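# Seat the green lid flat on the tin, then let go

## Task

Push the green lid fully down onto the tin so that its whole rim sits level and seated, then finish with neither hand in contact with the lid.

## Robot and tools

Robot: two arms, left_arm and right_arm, each ending in a five-finger hand. The right arm has a right hand; the left arm has its mirror image, a left hand. The calibrated bases in the scene frame are left_arm at (-0.019, +0.291, -0.001) m and right_arm at (+0.043, -0.297, -0.002) m, each turned only slightly about z. A post stands on the floor behind the arms. Loose objects may sometimes get a brief outside shove.

Frames. Scene frame: origin at table-top height, midway between the nominal bases, +z up, +x out over the table, left_arm on the +y side. The +y side is not necessarily the left of an image. Every pose an arm reports or receives is in that arm's own base frame. The hand point is a spot fixed to the palm, about 0.05 m in front of it and 0.15 m from the wrist flange along the fingers. Its axes: +z along the straight fingers, +y out of the palm, +x across the palm. On the right hand +x points away from the thumb; on the left hand it points toward the thumb. Straight fingertips reach 0.06 to 0.07 m past the point along +z and lie about 0.06 m behind it along -y. A wrist bracket on the little-finger side sticks out and can strike things.

execute_actions(actions, cameras). actions is a list of actions. Each action is a table of up to 15 rows, one row per 1/30 s step; if there are fewer than 15 rows, the last one is held. A row is one flat list of 28 numbers, each in [-1, 1], covering both arms even if only one moves. Order: left dx, dy, dz, rx, ry, rz, then left little, ring, middle, index, thumb_bend, thumb_turn, force_limit, speed, then the same 14 for the right arm. The six pose numbers are offsets, not poses. They are measured from that arm's Hand target at the start of the action, along that arm's base axes, and the arm turns about the Hand target position. Scale: 1.0 equals 0.6 m or 180 degrees. rx, ry, rz form one rotation vector. Every row of an action counts from the same start, but the next action starts from the new Hand target, so sending an offset again moves the arm further. Six zeros ask nothing new of the arm. The finger numbers are absolute targets: -1 is straight or open and +1 is curled. For thumb_turn, -1 puts the thumb beside the palm and +1 puts it opposite the fingers. force_limit runs roughly linearly from 0 N at -1 to 10 N at +1, or 15 N for the thumb motors. speed runs from nearly zero at -1 to full speed at +0.48 and stays at full up to +1. No hand value means "unchanged". To keep a hand as it is, repeat the eight hand numbers you last sent for it. If you have sent none yet, send its hand_measured followed by hand_force_limit and hand_speed. cameras is a list of names, ["all"], or []. It defaults to all only when actions is empty; a wrong name makes the call invalid.

move(target, speed, blend, blocking, cameras). target is either one 28-number row or a list of up to 15 rows, laid out as above. Every row's offsets count from the Hand targets at the start of the move, not from the previous row. Each hand point travels in a straight line, and all paths finish together, with a cap of 10 s. speed is in m/s, from 0.002 to 4.3, default 0.25; turning is capped at twice that value in rad/s. Give one number or one per target. blend, in metres, rounds corners between targets; 0 means stop at each one. Paths do not avoid obstacles or the other arm. Faster moves overshoot more and hit harder. blocking=false returns after about 0.5 s while the motion continues. The result adds a move: line with the ending (done, off_target, moving, held, fault) and any limits (paced = the pose was clipped, held = steps were withheld).

wait(seconds): 0 to 3600; lets the scene run with no new commands. stop(): brakes a running move. zoom_image(camera, region): region is [x0, y0, x1, y1] in pixels of the latest image, at most 504 by 504. Cameras: cam_high, cam_left_wrist, cam_right_wrist, each 672x504. show_instructions(): shows the reference pages. finished_scene(): ends the scene for good.

Results. end_effector_position is in metres and end_effector_quat_wxyz is in the arm's base frame. Hand target is the last commanded pose after clipping, and the next offsets start from it. Arms follow loosely: they often settle 1 to 3 cm short, usually low and sometimes up to 5 cm, without any contact. Another execute_actions call, even with zero offsets, re-requests the target. If the arm still rests short, send the remaining distance as an offset. Commanded orientation is clipped to within 40 degrees of the measured one on each step. hand_measured, hand_stopped_by and hand_load_n list the six motors in the row order. hand_stopped_by is one of moving, target, force, stalled or fault. hand_load_n is positive when something forces the finger open. Joint torques are noisy and offset, and items 3 and 4 wrap at ±28 N m. Joint velocities may read "within noise". Motors that hold loads or strain toward unreachable poses heat up. A MOTOR HOT line appears at 85 °C, and at 100 °C the arm drops and faults for 30 to 60 s or more.

Cautions. Press the lid slowly and only a little beyond contact, using the flat of the fingers or palm, working around the rim until it is level. Then lift the hand clear so nothing touches the lid. To end a push, command the target back past where the hand point actually is. Keep the two hands and arms apart, since a clash between them can end the scene. Avoid fast impacts, large pushes, and hitting the post or table. Anything that falls off the table, or is left off it, fails the task. Prefer smooth, gentle motions and avoid needless arm stops.

Each tool is called as name(argument=value, ...) on one line, values as JSON.

Reference images:

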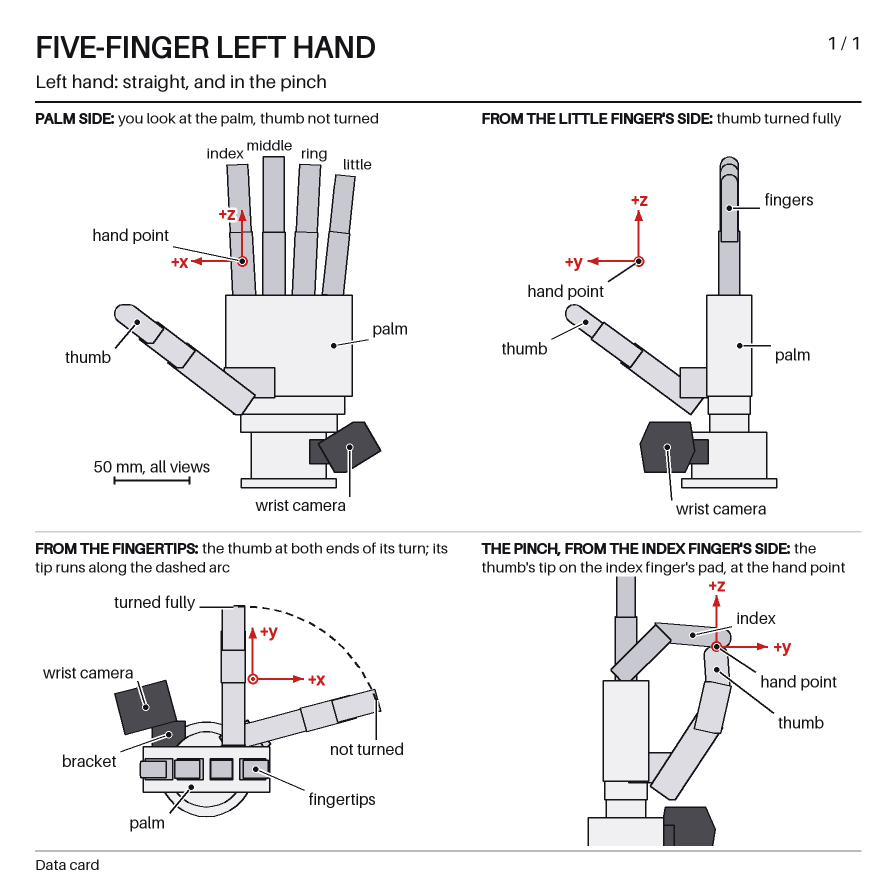

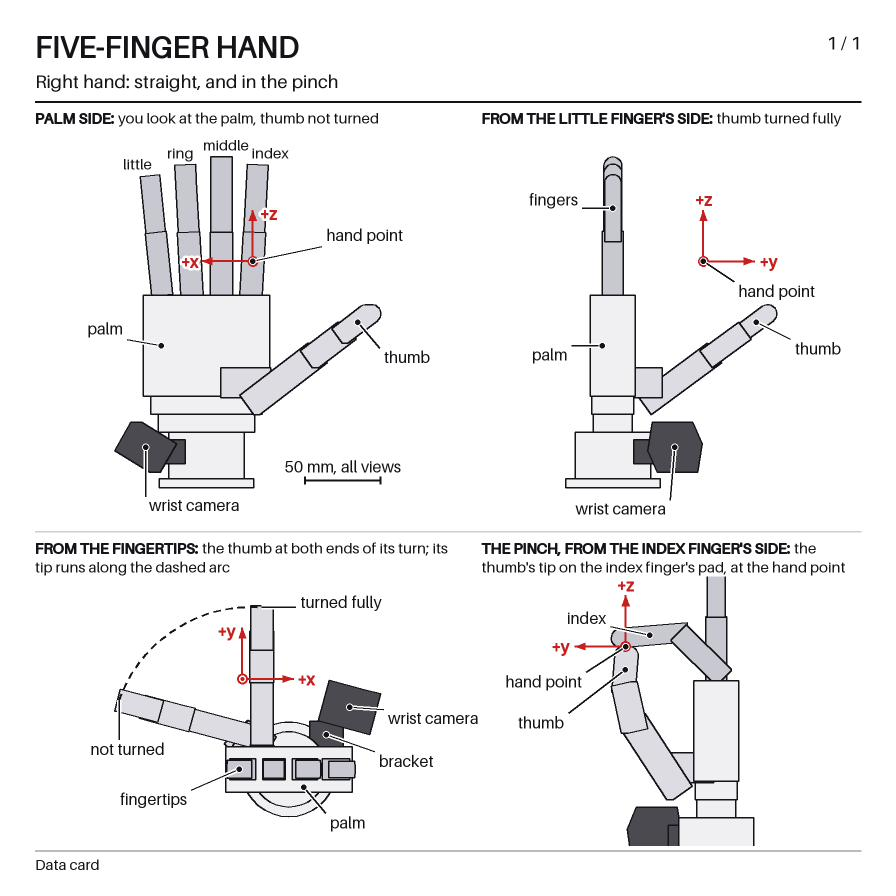

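## Session

execute_actions(actions=[])

Scene clock: 0.00 s.
left_arm: end_effector_position=(+0.4131, -0.0696, +0.3622) hand_measured=(-1.000, -1.000, -1.000, -1.000, -1.000, -1.000) hand_load_n=(+0.0, +0.0, +0.0, +0.0, -0.5, +0.0) hand_stopped_by=(target, target, target, target, target, target) hand_force_limit=0.00 hand_speed=-0.80 end_effector_quat_wxyz=(-0.004, +0.620, -0.676, +0.397) | right_arm: end_effector_position=(+0.0750, +0.2760, +0.2418) hand_measured=(-1.000, -1.000, -1.000, -1.000, -1.000, -1.000) hand_load_n=(+0.0, +0.0, +0.0, +0.0, +0.0, +0.0) hand_stopped_by=(target, target, target, target, target, target) hand_force_limit=0.00 hand_speed=-0.80 end_effector_quat_wxyz=(-0.162, +0.959, -0.194, -0.125)
Joint positions: left_arm=[0.173 1.247 1.42 -1.216 0.656 0.076] | right_arm=[0.996 1.067 1.076 -1.36 -0.35 -0.136]
Joint velocities: within noise
Joint torques (N m): no reading
Motor temperatures (°C): left_arm=[27 25 27 27 27 22] | right_arm=[24 27 26 23 25 25]
Heat: left arm: hottest waist 27 °C; right arm: hottest shoulder 27 °C.
Hand target: left_arm +0.4173, -0.0688, +0.3691; -0.011, +0.617, -0.677, +0.401 | right_arm +0.0775, +0.2797, +0.2465; -0.167, +0.959, -0.193, -0.122

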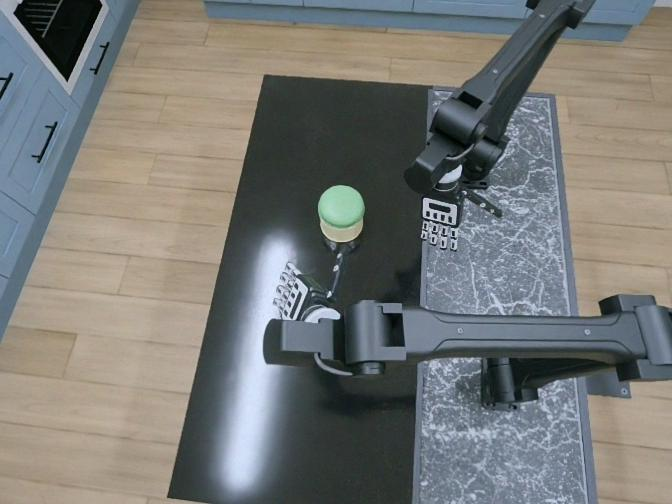

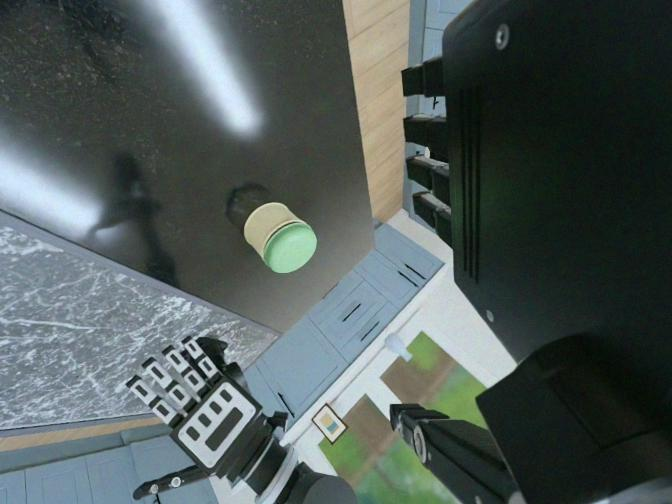

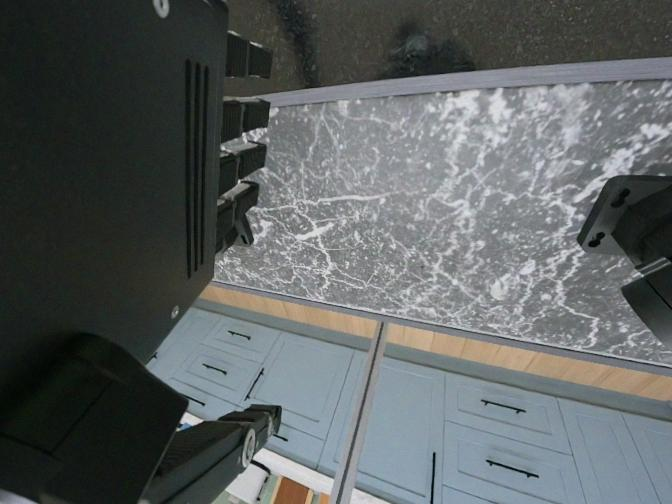

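zoom_image(camera="cam_left_wrist", region=[180, 140, 380, 290])

zoom_image(camera="cam_high", region=[240, 150, 480, 330])

Scaled by 2.520 from the camera's image (finer frame: 960x720).

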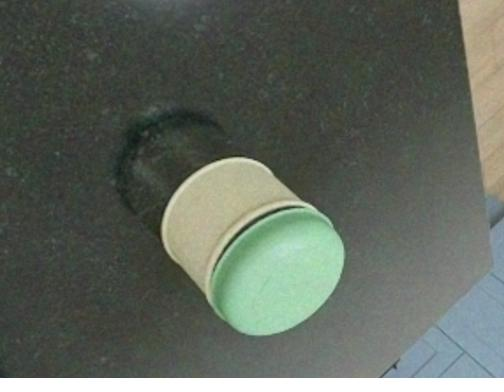

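Scaled by 2.100 from the camera's image (finer frame: 960x720).

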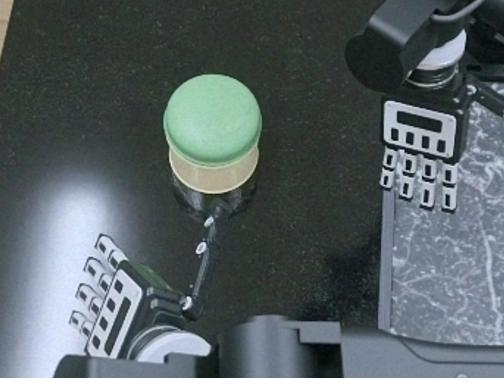

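move(target=[0,0,0,0,0,0,-1,-1,-1,-1,-1,-1,0,-0.8,0.381,-0.123,0.15,-0.119,-0.0584,0.0149,1,1,1,1,-1,-1,0,0], cameras=["all"])

Scene clock: 141.53 s.
left_arm: end_effector_position=(+0.4131, -0.0696, +0.3622) hand_measured=(-1.000, -1.000, -1.000, -1.000, -1.000, -1.000) hand_load_n=(+0.0, +0.0, +0.0, +0.0, +0.0, -0.5) hand_stopped_by=(target, target, target, target, target, target) hand_force_limit=0.00 hand_speed=-0.80 end_effector_quat_wxyz=(-0.004, +0.620, -0.676, +0.397) | right_arm: end_effector_position=(+0.2990, +0.2042, +0.3283) hand_measured=(+1.000, +1.000, +1.000, +1.000, -1.000, -1.000) hand_load_n=(+0.0, +0.5, +0.0, +0.5, +0.0, +0.0) hand_stopped_by=(target, target, target, target, target, target) hand_force_limit=0.00 hand_speed=0.00 end_effector_quat_wxyz=(-0.041, +0.983, -0.176, +0.040)
Joint positions: left_arm=[0.173 1.247 1.42 -1.216 0.656 0.076] | right_arm=[0.623 1.405 1.635 -1.687 -0.001 -0.594]
Joint torques (N m): left_arm=[-0.09 -7.47 12.41 1.57 0.62 -0.06] | right_arm=[-0.56 -10.29 12.22 -0.2 0.14 -0.05]
Motor temperatures (°C): left_arm=[26 26 45 27 28 22] | right_arm=[24 27 33 23 25 25]
Heat: left arm: hottest elbow 45 °C; right arm: hottest elbow 33 °C.
Hand target: left_arm +0.4173, -0.0688, +0.3691; -0.011, +0.617, -0.677, +0.401 | right_arm +0.3060, +0.2060, +0.3365; +0.000, +0.985, -0.174, +0.000
Off the commanded pose: left_arm 0.008 m, 1 deg | right_arm 0.011 m, 7 deg.
joint sent to its limit (right arm) — joint 4 (wrist pitch), lower limit. The joint targets are off in orientation, not in position.
move: off_target (right_arm)

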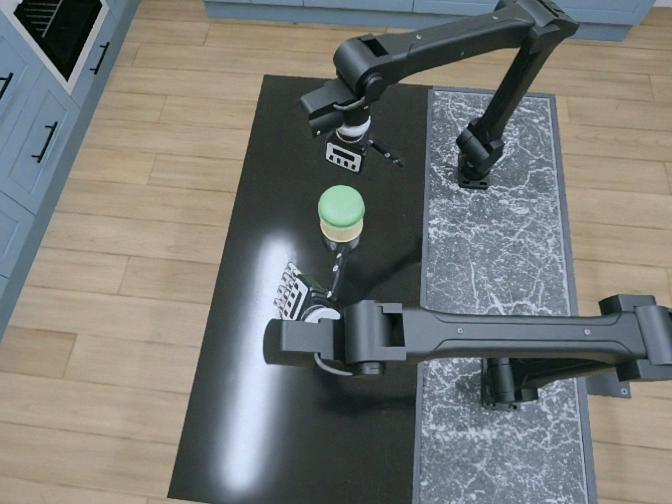

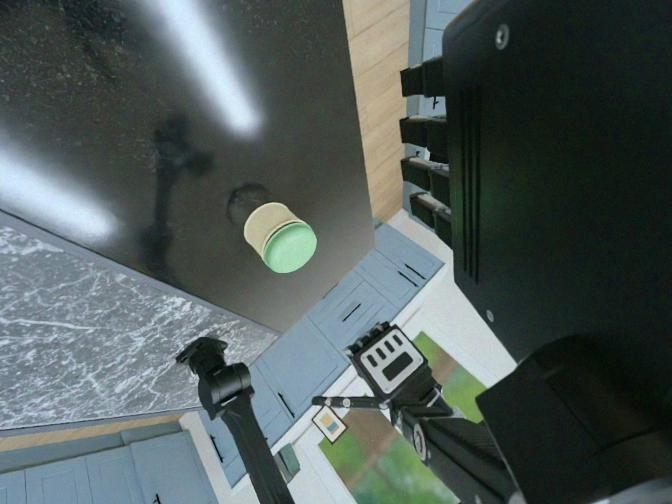

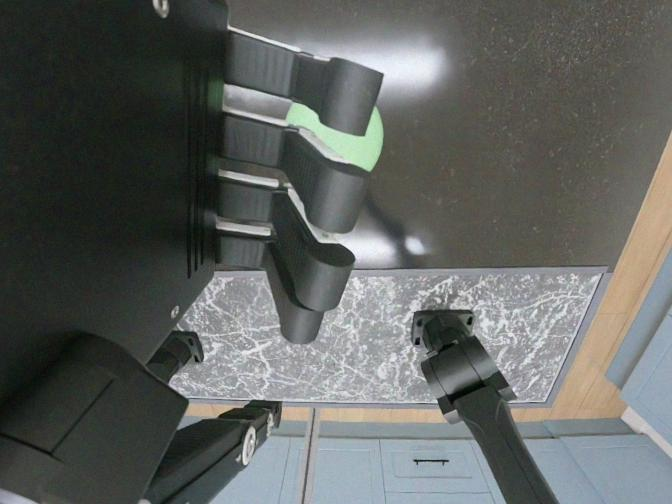

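zoom_image(camera="cam_left_wrist", region=[230, 190, 330, 280])

zoom_image(camera="cam_high", region=[300, 170, 390, 260])

Scaled by 5.040 from the camera's image (finer frame: 960x720).

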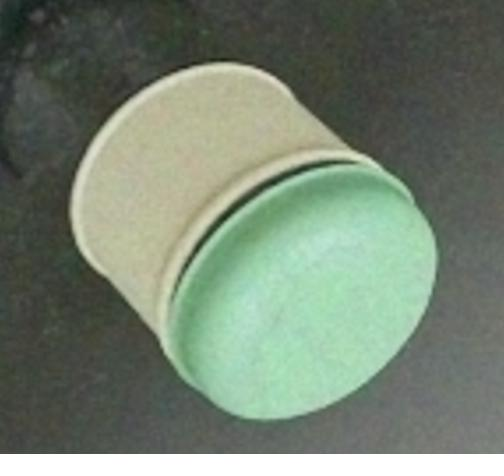

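Scaled by 5.600 from the camera's image (finer frame: 960x720).

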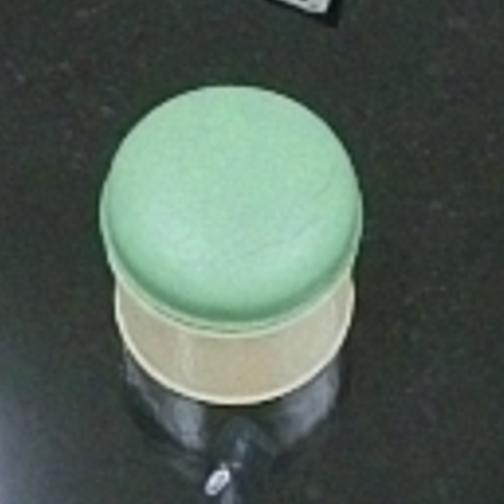

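move(target=[0,0,0,0,0,0,-1,-1,-1,-1,-1,-1,0,-0.8,0.007,0.007,-0.22,0,0,0,1,1,1,1,-1,-1,0,0], cameras=["all"], speed=0.15)

Scene clock: 186.97 s.
left_arm: end_effector_position=(+0.4131, -0.0696, +0.3622) hand_measured=(-1.000, -1.000, -1.000, -1.000, -1.000, -1.000) hand_load_n=(+0.0, +0.0, +0.0, +0.0, +0.0, +0.0) hand_stopped_by=(target, target, target, target, target, target) hand_force_limit=0.00 hand_speed=-0.80 end_effector_quat_wxyz=(-0.004, +0.620, -0.676, +0.397) | right_arm: end_effector_position=(+0.3071, +0.2099, +0.2120) hand_measured=(+1.000, +1.000, +1.000, +1.000, -1.000, -1.000) hand_load_n=(+0.0, +0.0, +0.0, +0.0, +0.0, +0.0) hand_stopped_by=(target, target, target, target, target, target) hand_force_limit=0.00 hand_speed=0.00 end_effector_quat_wxyz=(-0.002, +0.984, -0.176, +0.002)
Joint positions: left_arm=[0.173 1.247 1.42 -1.216 0.656 0.076] | right_arm=[0.623 1.485 1.398 -1.478 0 -0.595]
Joint torques (N m): left_arm=[-0.26 -7.24 12.19 1.51 0.64 0.01] | right_arm=[-0.67 -11.93 8.38 0.88 0.04 -0.01]
Motor temperatures (°C): left_arm=[26 26 46 27 28 22] | right_arm=[24 28 38 23 25 25]
Heat: left arm: hottest elbow 46 °C; right arm: hottest elbow 38 °C.
Hand target: left_arm +0.4173, -0.0688, +0.3691; -0.011, +0.617, -0.677, +0.401 | right_arm +0.3103, +0.2102, +0.2045; +0.000, +0.985, -0.174, +0.000
Off the commanded pose: left_arm 0.008 m, 1 deg | right_arm 0.008 m, 0 deg.
move: done

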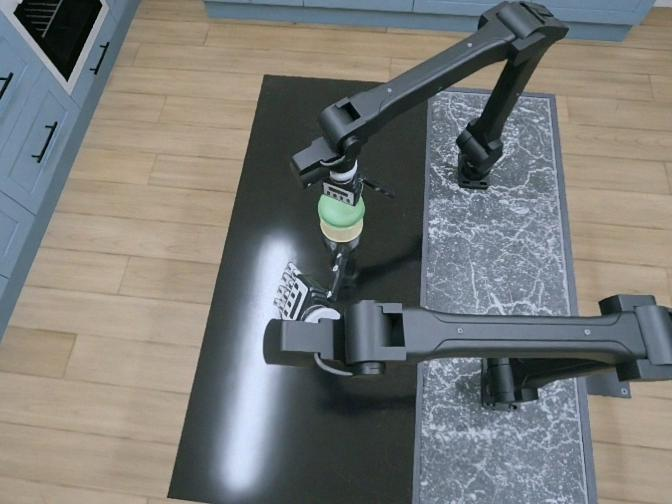

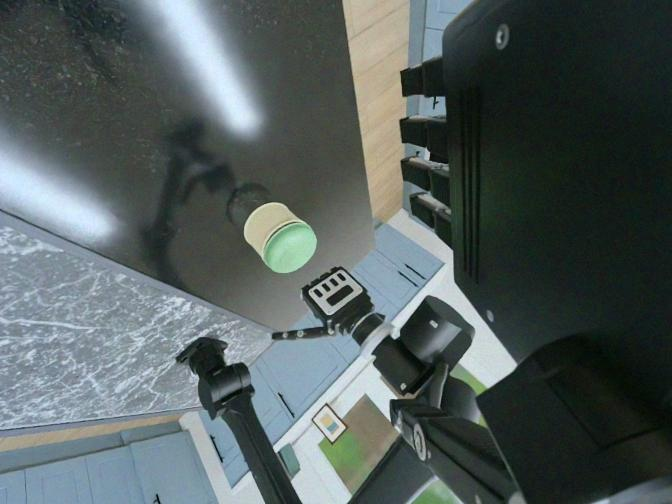

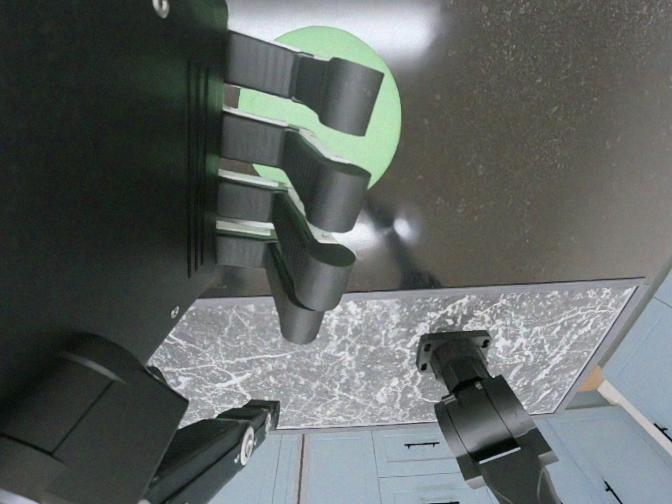

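zoom_image(camera="cam_high", region=[290, 150, 410, 240])

zoom_image(camera="cam_right_wrist", region=[200, 0, 430, 230])

zoom_image(camera="cam_left_wrist", region=[230, 190, 410, 370])

Scaled by 4.200 from the camera's image (finer frame: 960x720).

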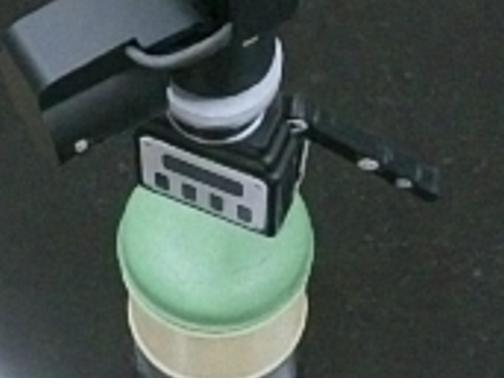

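Scaled by 2.191 from the camera's image (finer frame: 960x720).

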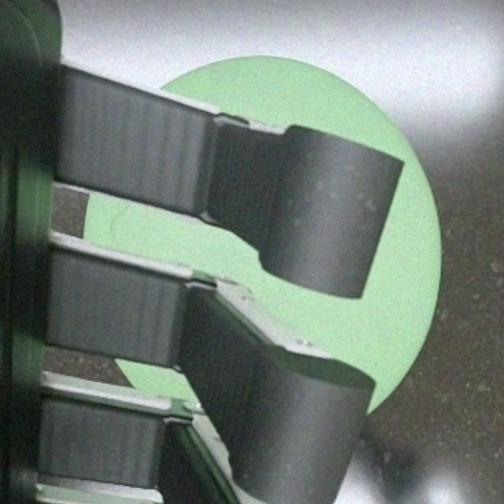

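Scaled by 2.800 from the camera's image (finer frame: 960x720).

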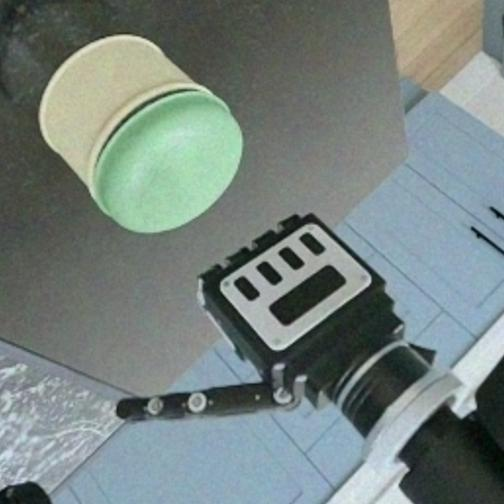

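move(target=[0,0,0,0,0,0,-1,-1,-1,-1,-1,-1,0,-0.8,0.029,-0.01,-0.1,0,0,0,1,1,1,1,-1,-1,0,0], cameras=["all"], speed=0.1)

zoom_image(camera="cam_left_wrist", region=[230, 190, 410, 370])

zoom_image(camera="cam_right_wrist", region=[200, 0, 430, 230])

Scene clock: 264.97 s.
left_arm: end_effector_position=(+0.4131, -0.0696, +0.3622) hand_measured=(-1.000, -1.000, -1.000, -1.000, -1.000, -1.000) hand_load_n=(+0.0, +0.0, +0.0, -0.5, +0.0, +0.0) hand_stopped_by=(target, target, target, target, target, target) hand_force_limit=0.00 hand_speed=-0.80 end_effector_quat_wxyz=(-0.004, +0.620, -0.676, +0.397) | right_arm: end_effector_position=(+0.3240, +0.2070, +0.1537) hand_measured=(+1.000, +1.000, +1.000, +1.000, -1.000, -1.000) hand_load_n=(+0.0, +0.0, +0.0, +0.0, +0.0, +0.0) hand_stopped_by=(target, target, target, target, target, target) hand_force_limit=0.00 hand_speed=0.00 end_effector_quat_wxyz=(-0.004, +0.985, -0.173, +0.004)
Joint positions: left_arm=[0.173 1.247 1.42 -1.216 0.656 0.076] | right_arm=[0.596 1.537 1.302 -1.326 0 -0.626]
Joint torques (N m): left_arm=[0.09 -7.53 12.27 1.77 0.56 -0.04] | right_arm=[-0.73 -12.4 8.05 0.85 0.01 -0.06]
Motor temperatures (°C): left_arm=[26 26 48 26 28 22] | right_arm=[24 29 32 23 24 25]
Heat: left arm: hottest elbow 48 °C; right arm: hottest elbow 32 °C.
Hand target: left_arm +0.4173, -0.0688, +0.3691; -0.011, +0.617, -0.677, +0.401 | right_arm +0.3278, +0.2041, +0.1445; +0.000, +0.985, -0.174, +0.000
Off the commanded pose: left_arm 0.008 m, 1 deg | right_arm 0.010 m, 1 deg.
move: done

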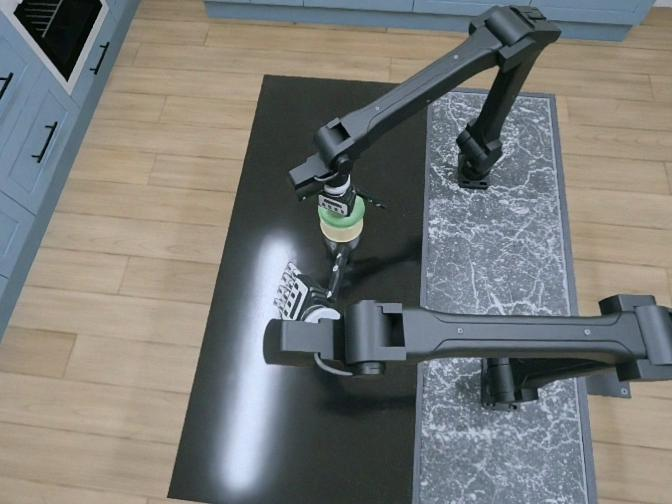

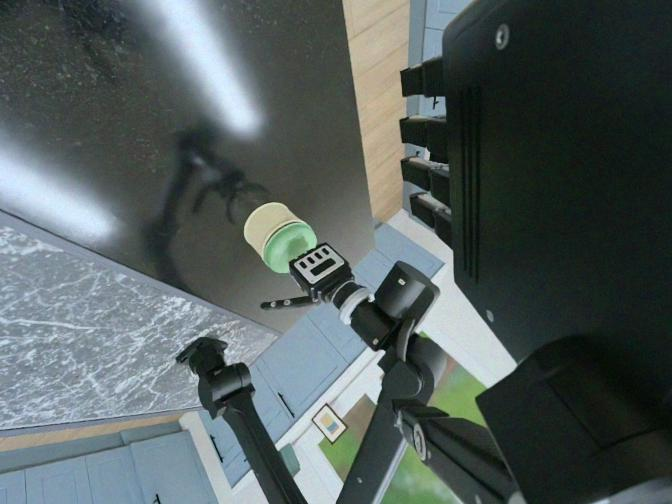

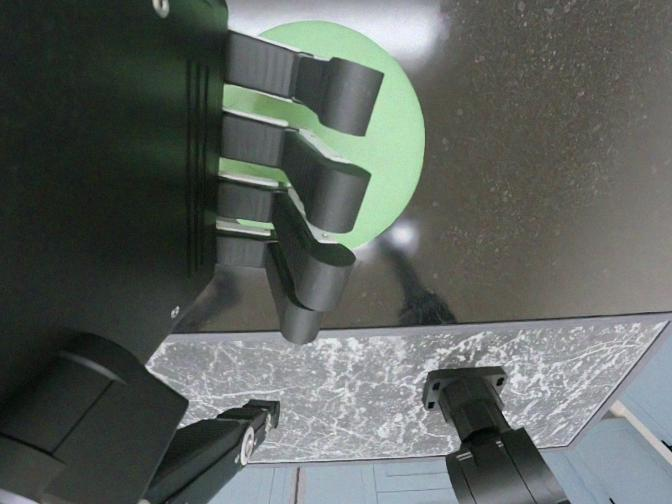

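Scaled by 2.800 from the camera's image (finer frame: 960x720).

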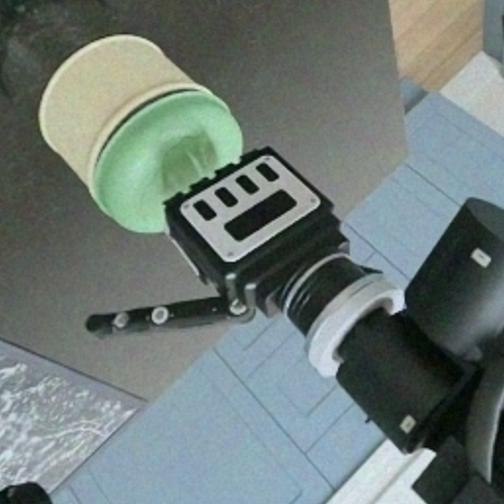

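Scaled by 2.191 from the camera's image (finer frame: 960x720).

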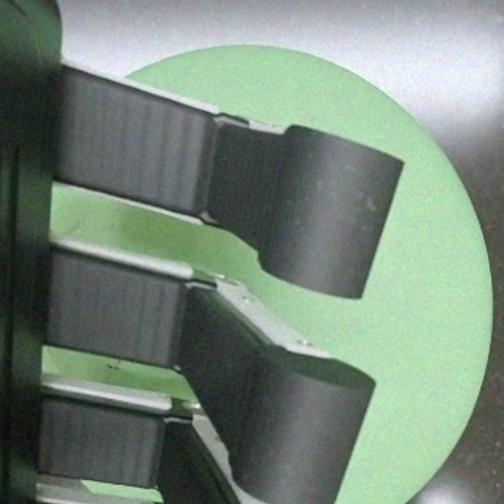

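zoom_image(camera="cam_high", region=[290, 150, 410, 240])

Scaled by 4.200 from the camera's image (finer frame: 960x720).

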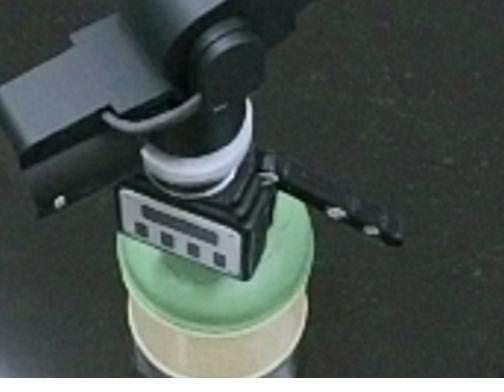

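move(target=[0,0,0,0,0,0,-1,-1,-1,-1,-1,-1,0,-0.8,0.008,0,-0.045,0,0,0,1,1,1,1,-1,-1,0,0], cameras=["all"], speed=0.04)

zoom_image(camera="cam_left_wrist", region=[230, 190, 380, 340])

zoom_image(camera="cam_right_wrist", region=[200, 0, 450, 350])

Scene clock: 292.63 s.
left_arm: end_effector_position=(+0.4131, -0.0696, +0.3622) hand_measured=(-1.000, -1.000, -1.000, -1.000, -1.000, -1.000) hand_load_n=(+0.0, +0.0, +0.0, +0.0, +0.0, -0.5) hand_stopped_by=(target, target, target, target, target, target) hand_force_limit=0.00 hand_speed=-0.80 end_effector_quat_wxyz=(-0.004, +0.620, -0.676, +0.397) | right_arm: end_effector_position=(+0.3291, +0.2082, +0.1295) hand_measured=(+1.000, +1.000, +1.000, +1.000, -1.000, -1.000) hand_load_n=(+0.0, +0.5, +0.0, +0.0, +0.0, +0.0) hand_stopped_by=(target, target, target, target, target, target) hand_force_limit=0.00 hand_speed=0.00 end_effector_quat_wxyz=(-0.005, +0.985, -0.172, +0.005)
Joint positions: left_arm=[0.173 1.247 1.42 -1.216 0.656 0.076] | right_arm=[0.592 1.562 1.267 -1.26 0 -0.632]
Joint torques (N m): left_arm=[-0.09 -7.06 12.46 1.63 0.64 -0.06] | right_arm=[-1.38 -11.99 7.6 0.94 0.01 -0.03]
Heat: left arm: hottest elbow 49 °C; right arm: hottest elbow 32 °C.
Hand target: left_arm +0.4173, -0.0688, +0.3691; -0.011, +0.617, -0.677, +0.401 | right_arm +0.3325, +0.2041, +0.1174; +0.000, +0.985, -0.174, +0.000
Off the commanded pose: left_arm 0.008 m, 1 deg | right_arm 0.013 m, 1 deg.
move: off_target (right_arm)

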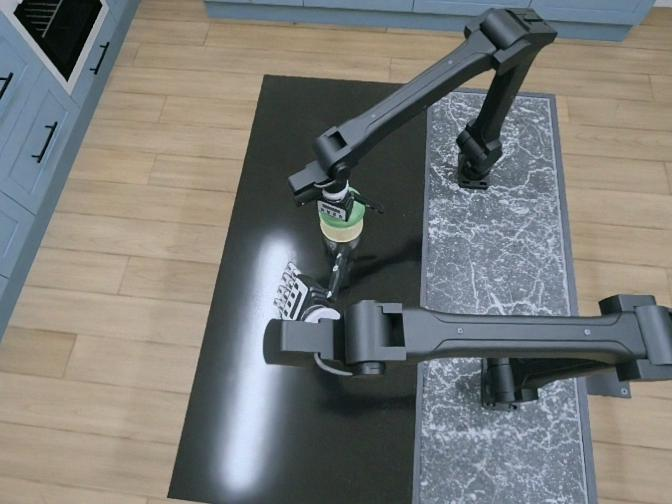

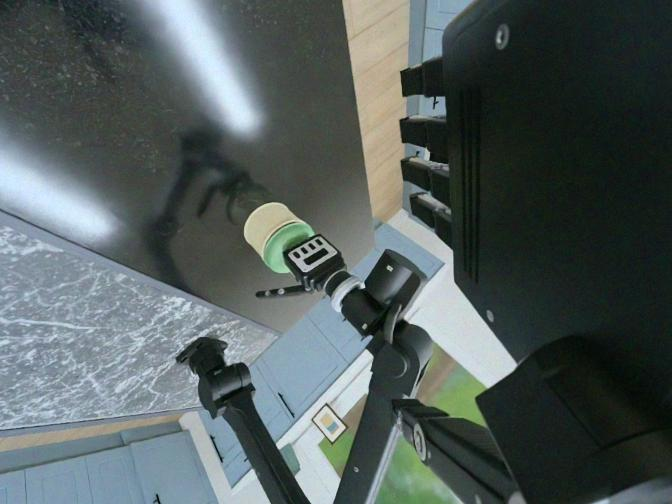

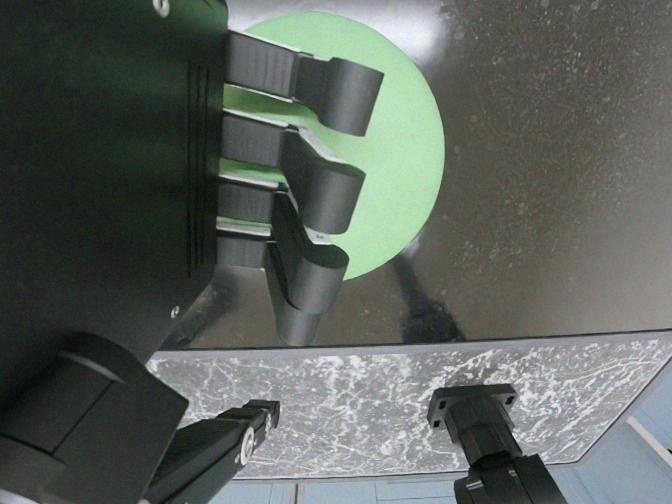

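Scaled by 3.360 from the camera's image (finer frame: 960x720).

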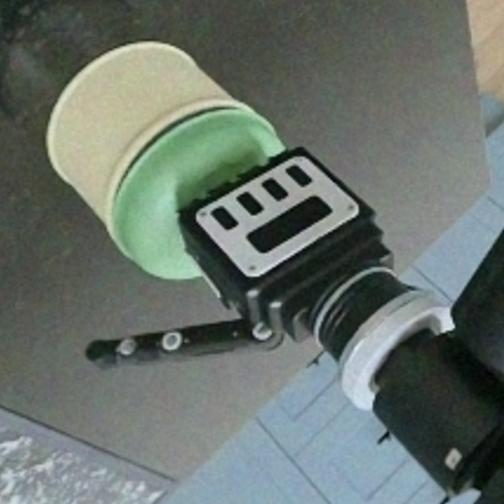

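Scaled by 1.440 from the camera's image (finer frame: 960x720).

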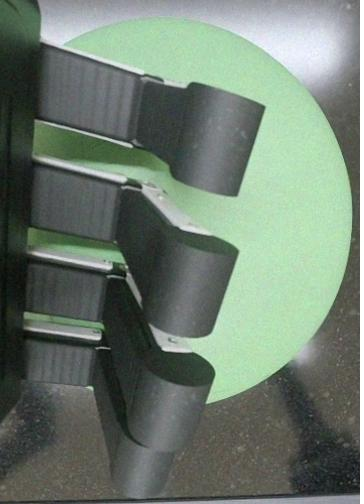

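move(target=[0,0,0,0,0,0,-1,-1,-1,-1,-1,-1,0,-0.8,0,-0.003,-0.033,0,0,0,1,1,1,1,-1,-1,0,0], cameras=["cam_left_wrist", "cam_right_wrist"], speed=0.04)

zoom_image(camera="cam_left_wrist", region=[230, 190, 380, 340])

Scene clock: 301.03 s.
left_arm: end_effector_position=(+0.4131, -0.0696, +0.3622) hand_measured=(-1.000, -1.000, -1.000, -1.000, -1.000, -1.000) hand_load_n=(+0.0, +0.0, +0.0, +0.0, +0.0, +0.0) hand_stopped_by=(target, target, target, target, target, target) hand_force_limit=0.00 hand_speed=-0.80 end_effector_quat_wxyz=(-0.004, +0.620, -0.676, +0.397) | right_arm: end_effector_position=(+0.3305, +0.2096, +0.1229) hand_measured=(+1.000, +1.000, +1.000, +1.000, -1.000, -1.000) hand_load_n=(+0.0, +0.0, +0.0, +0.0, +0.0, +0.0) hand_stopped_by=(target, target, target, target, target, target) hand_force_limit=0.00 hand_speed=0.00 end_effector_quat_wxyz=(-0.012, +0.985, -0.172, +0.011)
Joint positions: left_arm=[0.173 1.247 1.42 -1.216 0.656 0.076] | right_arm=[0.592 1.559 1.248 -1.226 -0.002 -0.632]
Joint torques (N m): left_arm=[-0.21 -7.06 12.38 1.63 0.65 -0.06] | right_arm=[-2.02 -10.75 5.97 1.73 0.05 -0.07]
Heat: left arm: hottest elbow 49 °C; right arm: hottest elbow 32 °C.
Hand target: left_arm +0.4173, -0.0688, +0.3691; -0.011, +0.617, -0.677, +0.401 | right_arm +0.3325, +0.2024, +0.0977; +0.000, +0.985, -0.174, +0.000
Off the commanded pose: left_arm 0.008 m, 1 deg | right_arm 0.026 m, 2 deg.
move: off_target (right_arm)

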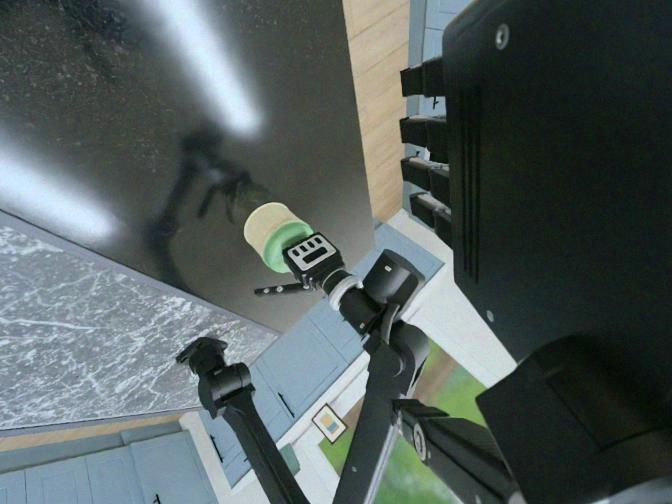

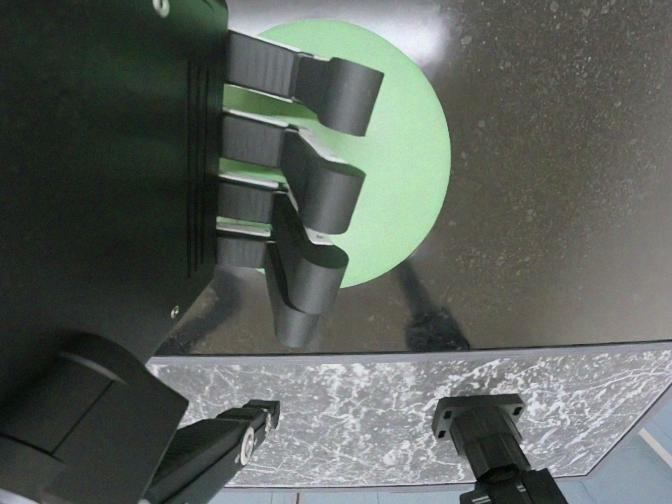

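Scaled by 3.360 from the camera's image (finer frame: 960x720).

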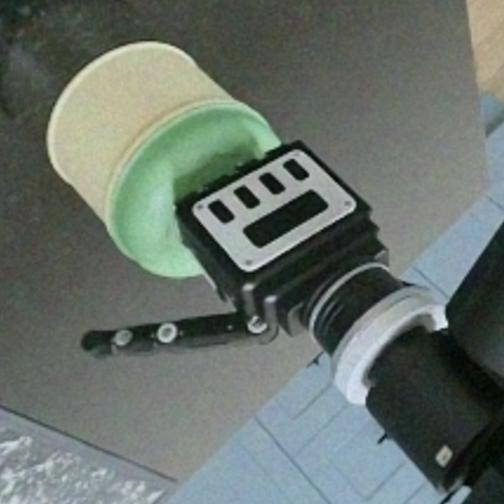

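move(target=[0,0,0,0,0,0,-1,-1,-1,-1,-1,-1,0,-0.8,0,-0.003,-0.04,0,0,0,1,1,1,1,-1,-1,0,0], cameras=["cam_left_wrist", "cam_right_wrist"], speed=0.04)

zoom_image(camera="cam_left_wrist", region=[230, 190, 380, 340])

zoom_image(camera="cam_right_wrist", region=[200, 0, 480, 300])

Scene clock: 309.57 s.
left_arm: end_effector_position=(+0.4131, -0.0696, +0.3622) hand_measured=(-1.000, -1.000, -1.000, -1.000, -1.000, -1.000) hand_load_n=(+0.0, +0.0, +0.0, +0.0, +0.0, +0.0) hand_stopped_by=(target, target, target, target, target, target) hand_force_limit=0.00 hand_speed=-0.80 end_effector_quat_wxyz=(-0.004, +0.620, -0.676, +0.397) | right_arm: end_effector_position=(+0.3306, +0.2085, +0.1187) hand_measured=(+1.000, +1.000, +1.000, +1.000, -1.000, -1.000) hand_load_n=(+0.0, +0.0, +0.0, +0.0, +0.0, +0.0) hand_stopped_by=(target, target, target, target, target, target) hand_force_limit=0.00 hand_speed=0.00 end_effector_quat_wxyz=(-0.023, +0.985, -0.171, +0.022)
Joint positions: left_arm=[0.173 1.247 1.42 -1.216 0.656 0.076] | right_arm=[0.591 1.539 1.218 -1.186 -0.002 -0.636]
Joint torques (N m): left_arm=[-0.21 -7 12.52 1.72 0.64 -0.04] | right_arm=[-1.73 -7.82 4.93 2.63 0.05 -0.08]
Heat: left arm: hottest elbow 49 °C; right arm: hottest elbow 32 °C.
Hand target: left_arm +0.4173, -0.0688, +0.3691; -0.011, +0.617, -0.677, +0.401 | right_arm +0.3325, +0.2006, +0.0737; +0.000, +0.985, -0.174, +0.000
Off the commanded pose: left_arm 0.008 m, 1 deg | right_arm 0.046 m, 4 deg.
move: off_target (right_arm)

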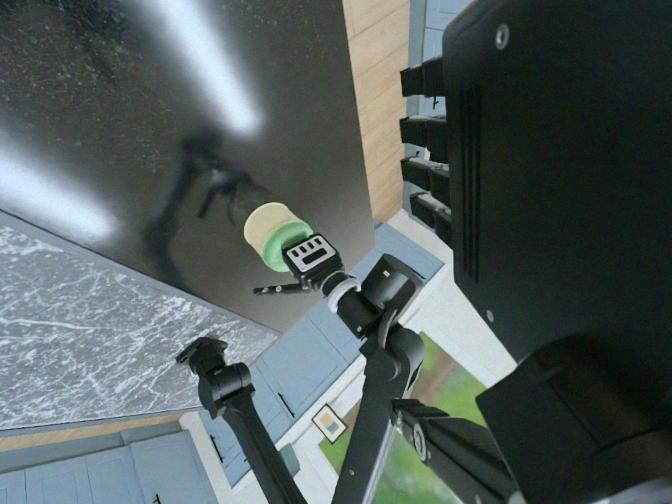

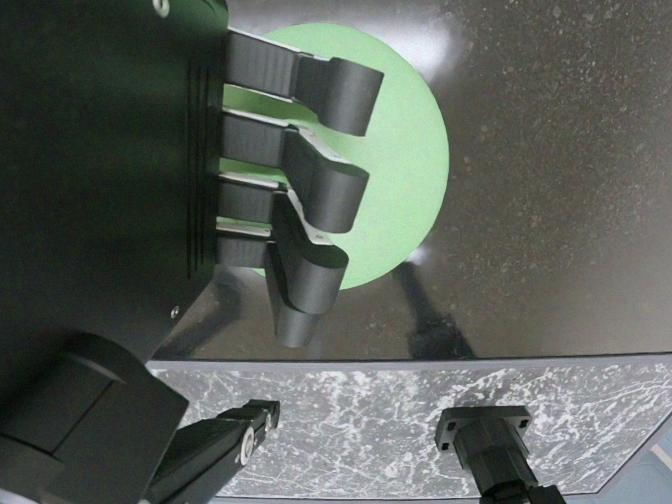

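Scaled by 3.360 from the camera's image (finer frame: 960x720).

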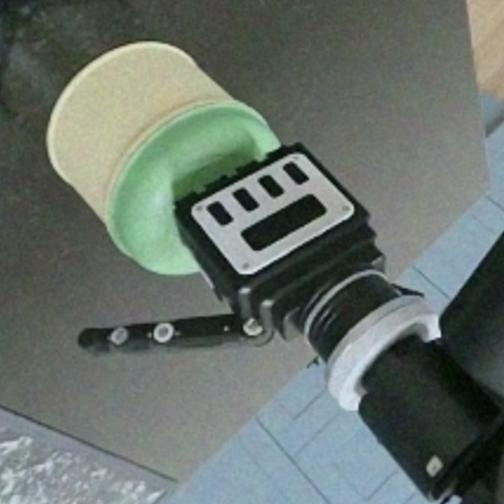

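Scaled by 1.680 from the camera's image (finer frame: 960x720).

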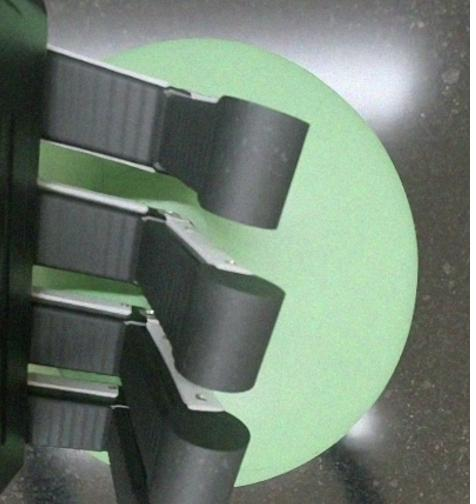

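move(target=[0,0,0,0,0,0,-1,-1,-1,-1,-1,-1,0,-0.8,0,0,-0.05,0,0,0,1,1,1,1,-1,-1,0,0], cameras=["cam_left_wrist", "cam_right_wrist"], speed=0.04)

zoom_image(camera="cam_left_wrist", region=[230, 190, 380, 340])

Scene clock: 317.27 s.
left_arm: end_effector_position=(+0.4131, -0.0696, +0.3622) hand_measured=(-1.000, -1.000, -1.000, -1.000, -1.000, -1.000) hand_load_n=(+0.0, +0.0, +0.0, +0.0, +0.0, +0.0) hand_stopped_by=(target, target, target, target, target, target) hand_force_limit=0.00 hand_speed=-0.80 end_effector_quat_wxyz=(-0.004, +0.620, -0.676, +0.397) | right_arm: end_effector_position=(+0.3304, +0.2084, +0.1155) hand_measured=(+1.000, +1.000, +1.000, +1.000, -1.000, -1.000) hand_load_n=(+0.0, +0.0, +0.0, +0.0, +0.0, +0.0) hand_stopped_by=(target, target, target, target, target, target) hand_force_limit=0.00 hand_speed=0.00 end_effector_quat_wxyz=(-0.036, +0.984, -0.170, +0.036)
Joint positions: left_arm=[0.173 1.247 1.42 -1.216 0.656 0.076] | right_arm=[0.591 1.513 1.184 -1.139 -0.002 -0.637]
Joint torques (N m): left_arm=[0.15 -7.06 12.34 1.65 0.63 -0.01] | right_arm=[-1.61 -3.55 3.45 3.86 0.04 -0.05]
Heat: left arm: hottest elbow 49 °C; right arm: hottest elbow 31 °C.
Hand target: left_arm +0.4173, -0.0688, +0.3691; -0.011, +0.617, -0.677, +0.401 | right_arm +0.3326, +0.2007, +0.0438; +0.000, +0.985, -0.174, +0.000
Off the commanded pose: left_arm 0.008 m, 1 deg | right_arm 0.072 m, 6 deg.
move: off_target (right_arm)

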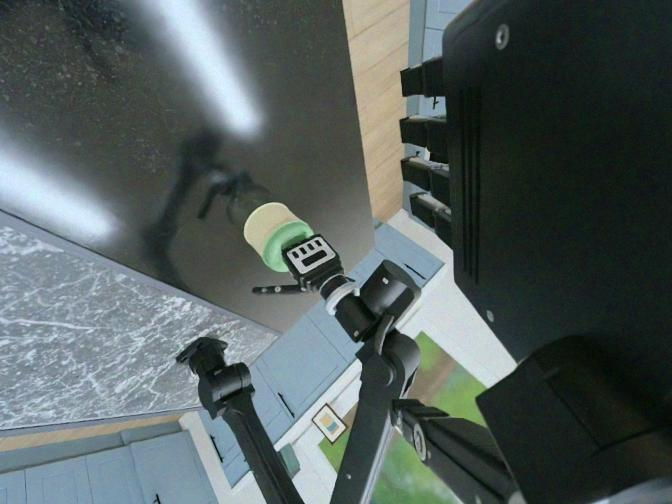

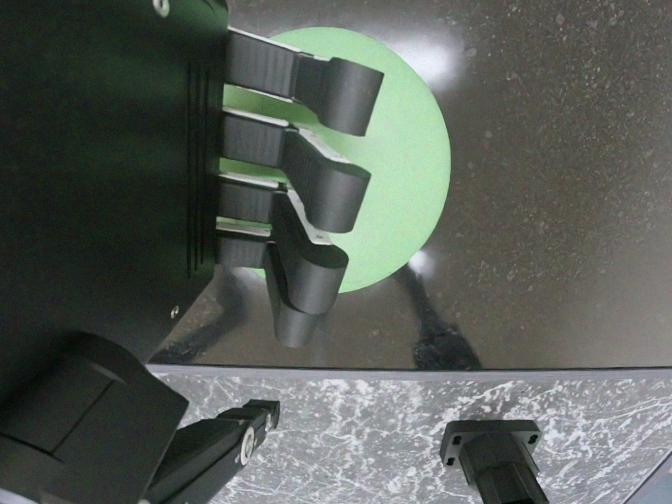

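Scaled by 3.360 from the camera's image (finer frame: 960x720).

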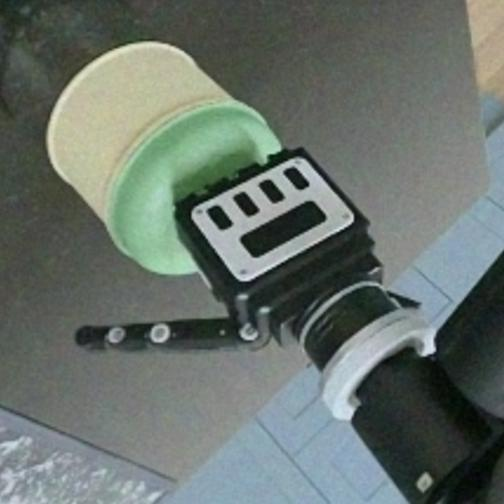

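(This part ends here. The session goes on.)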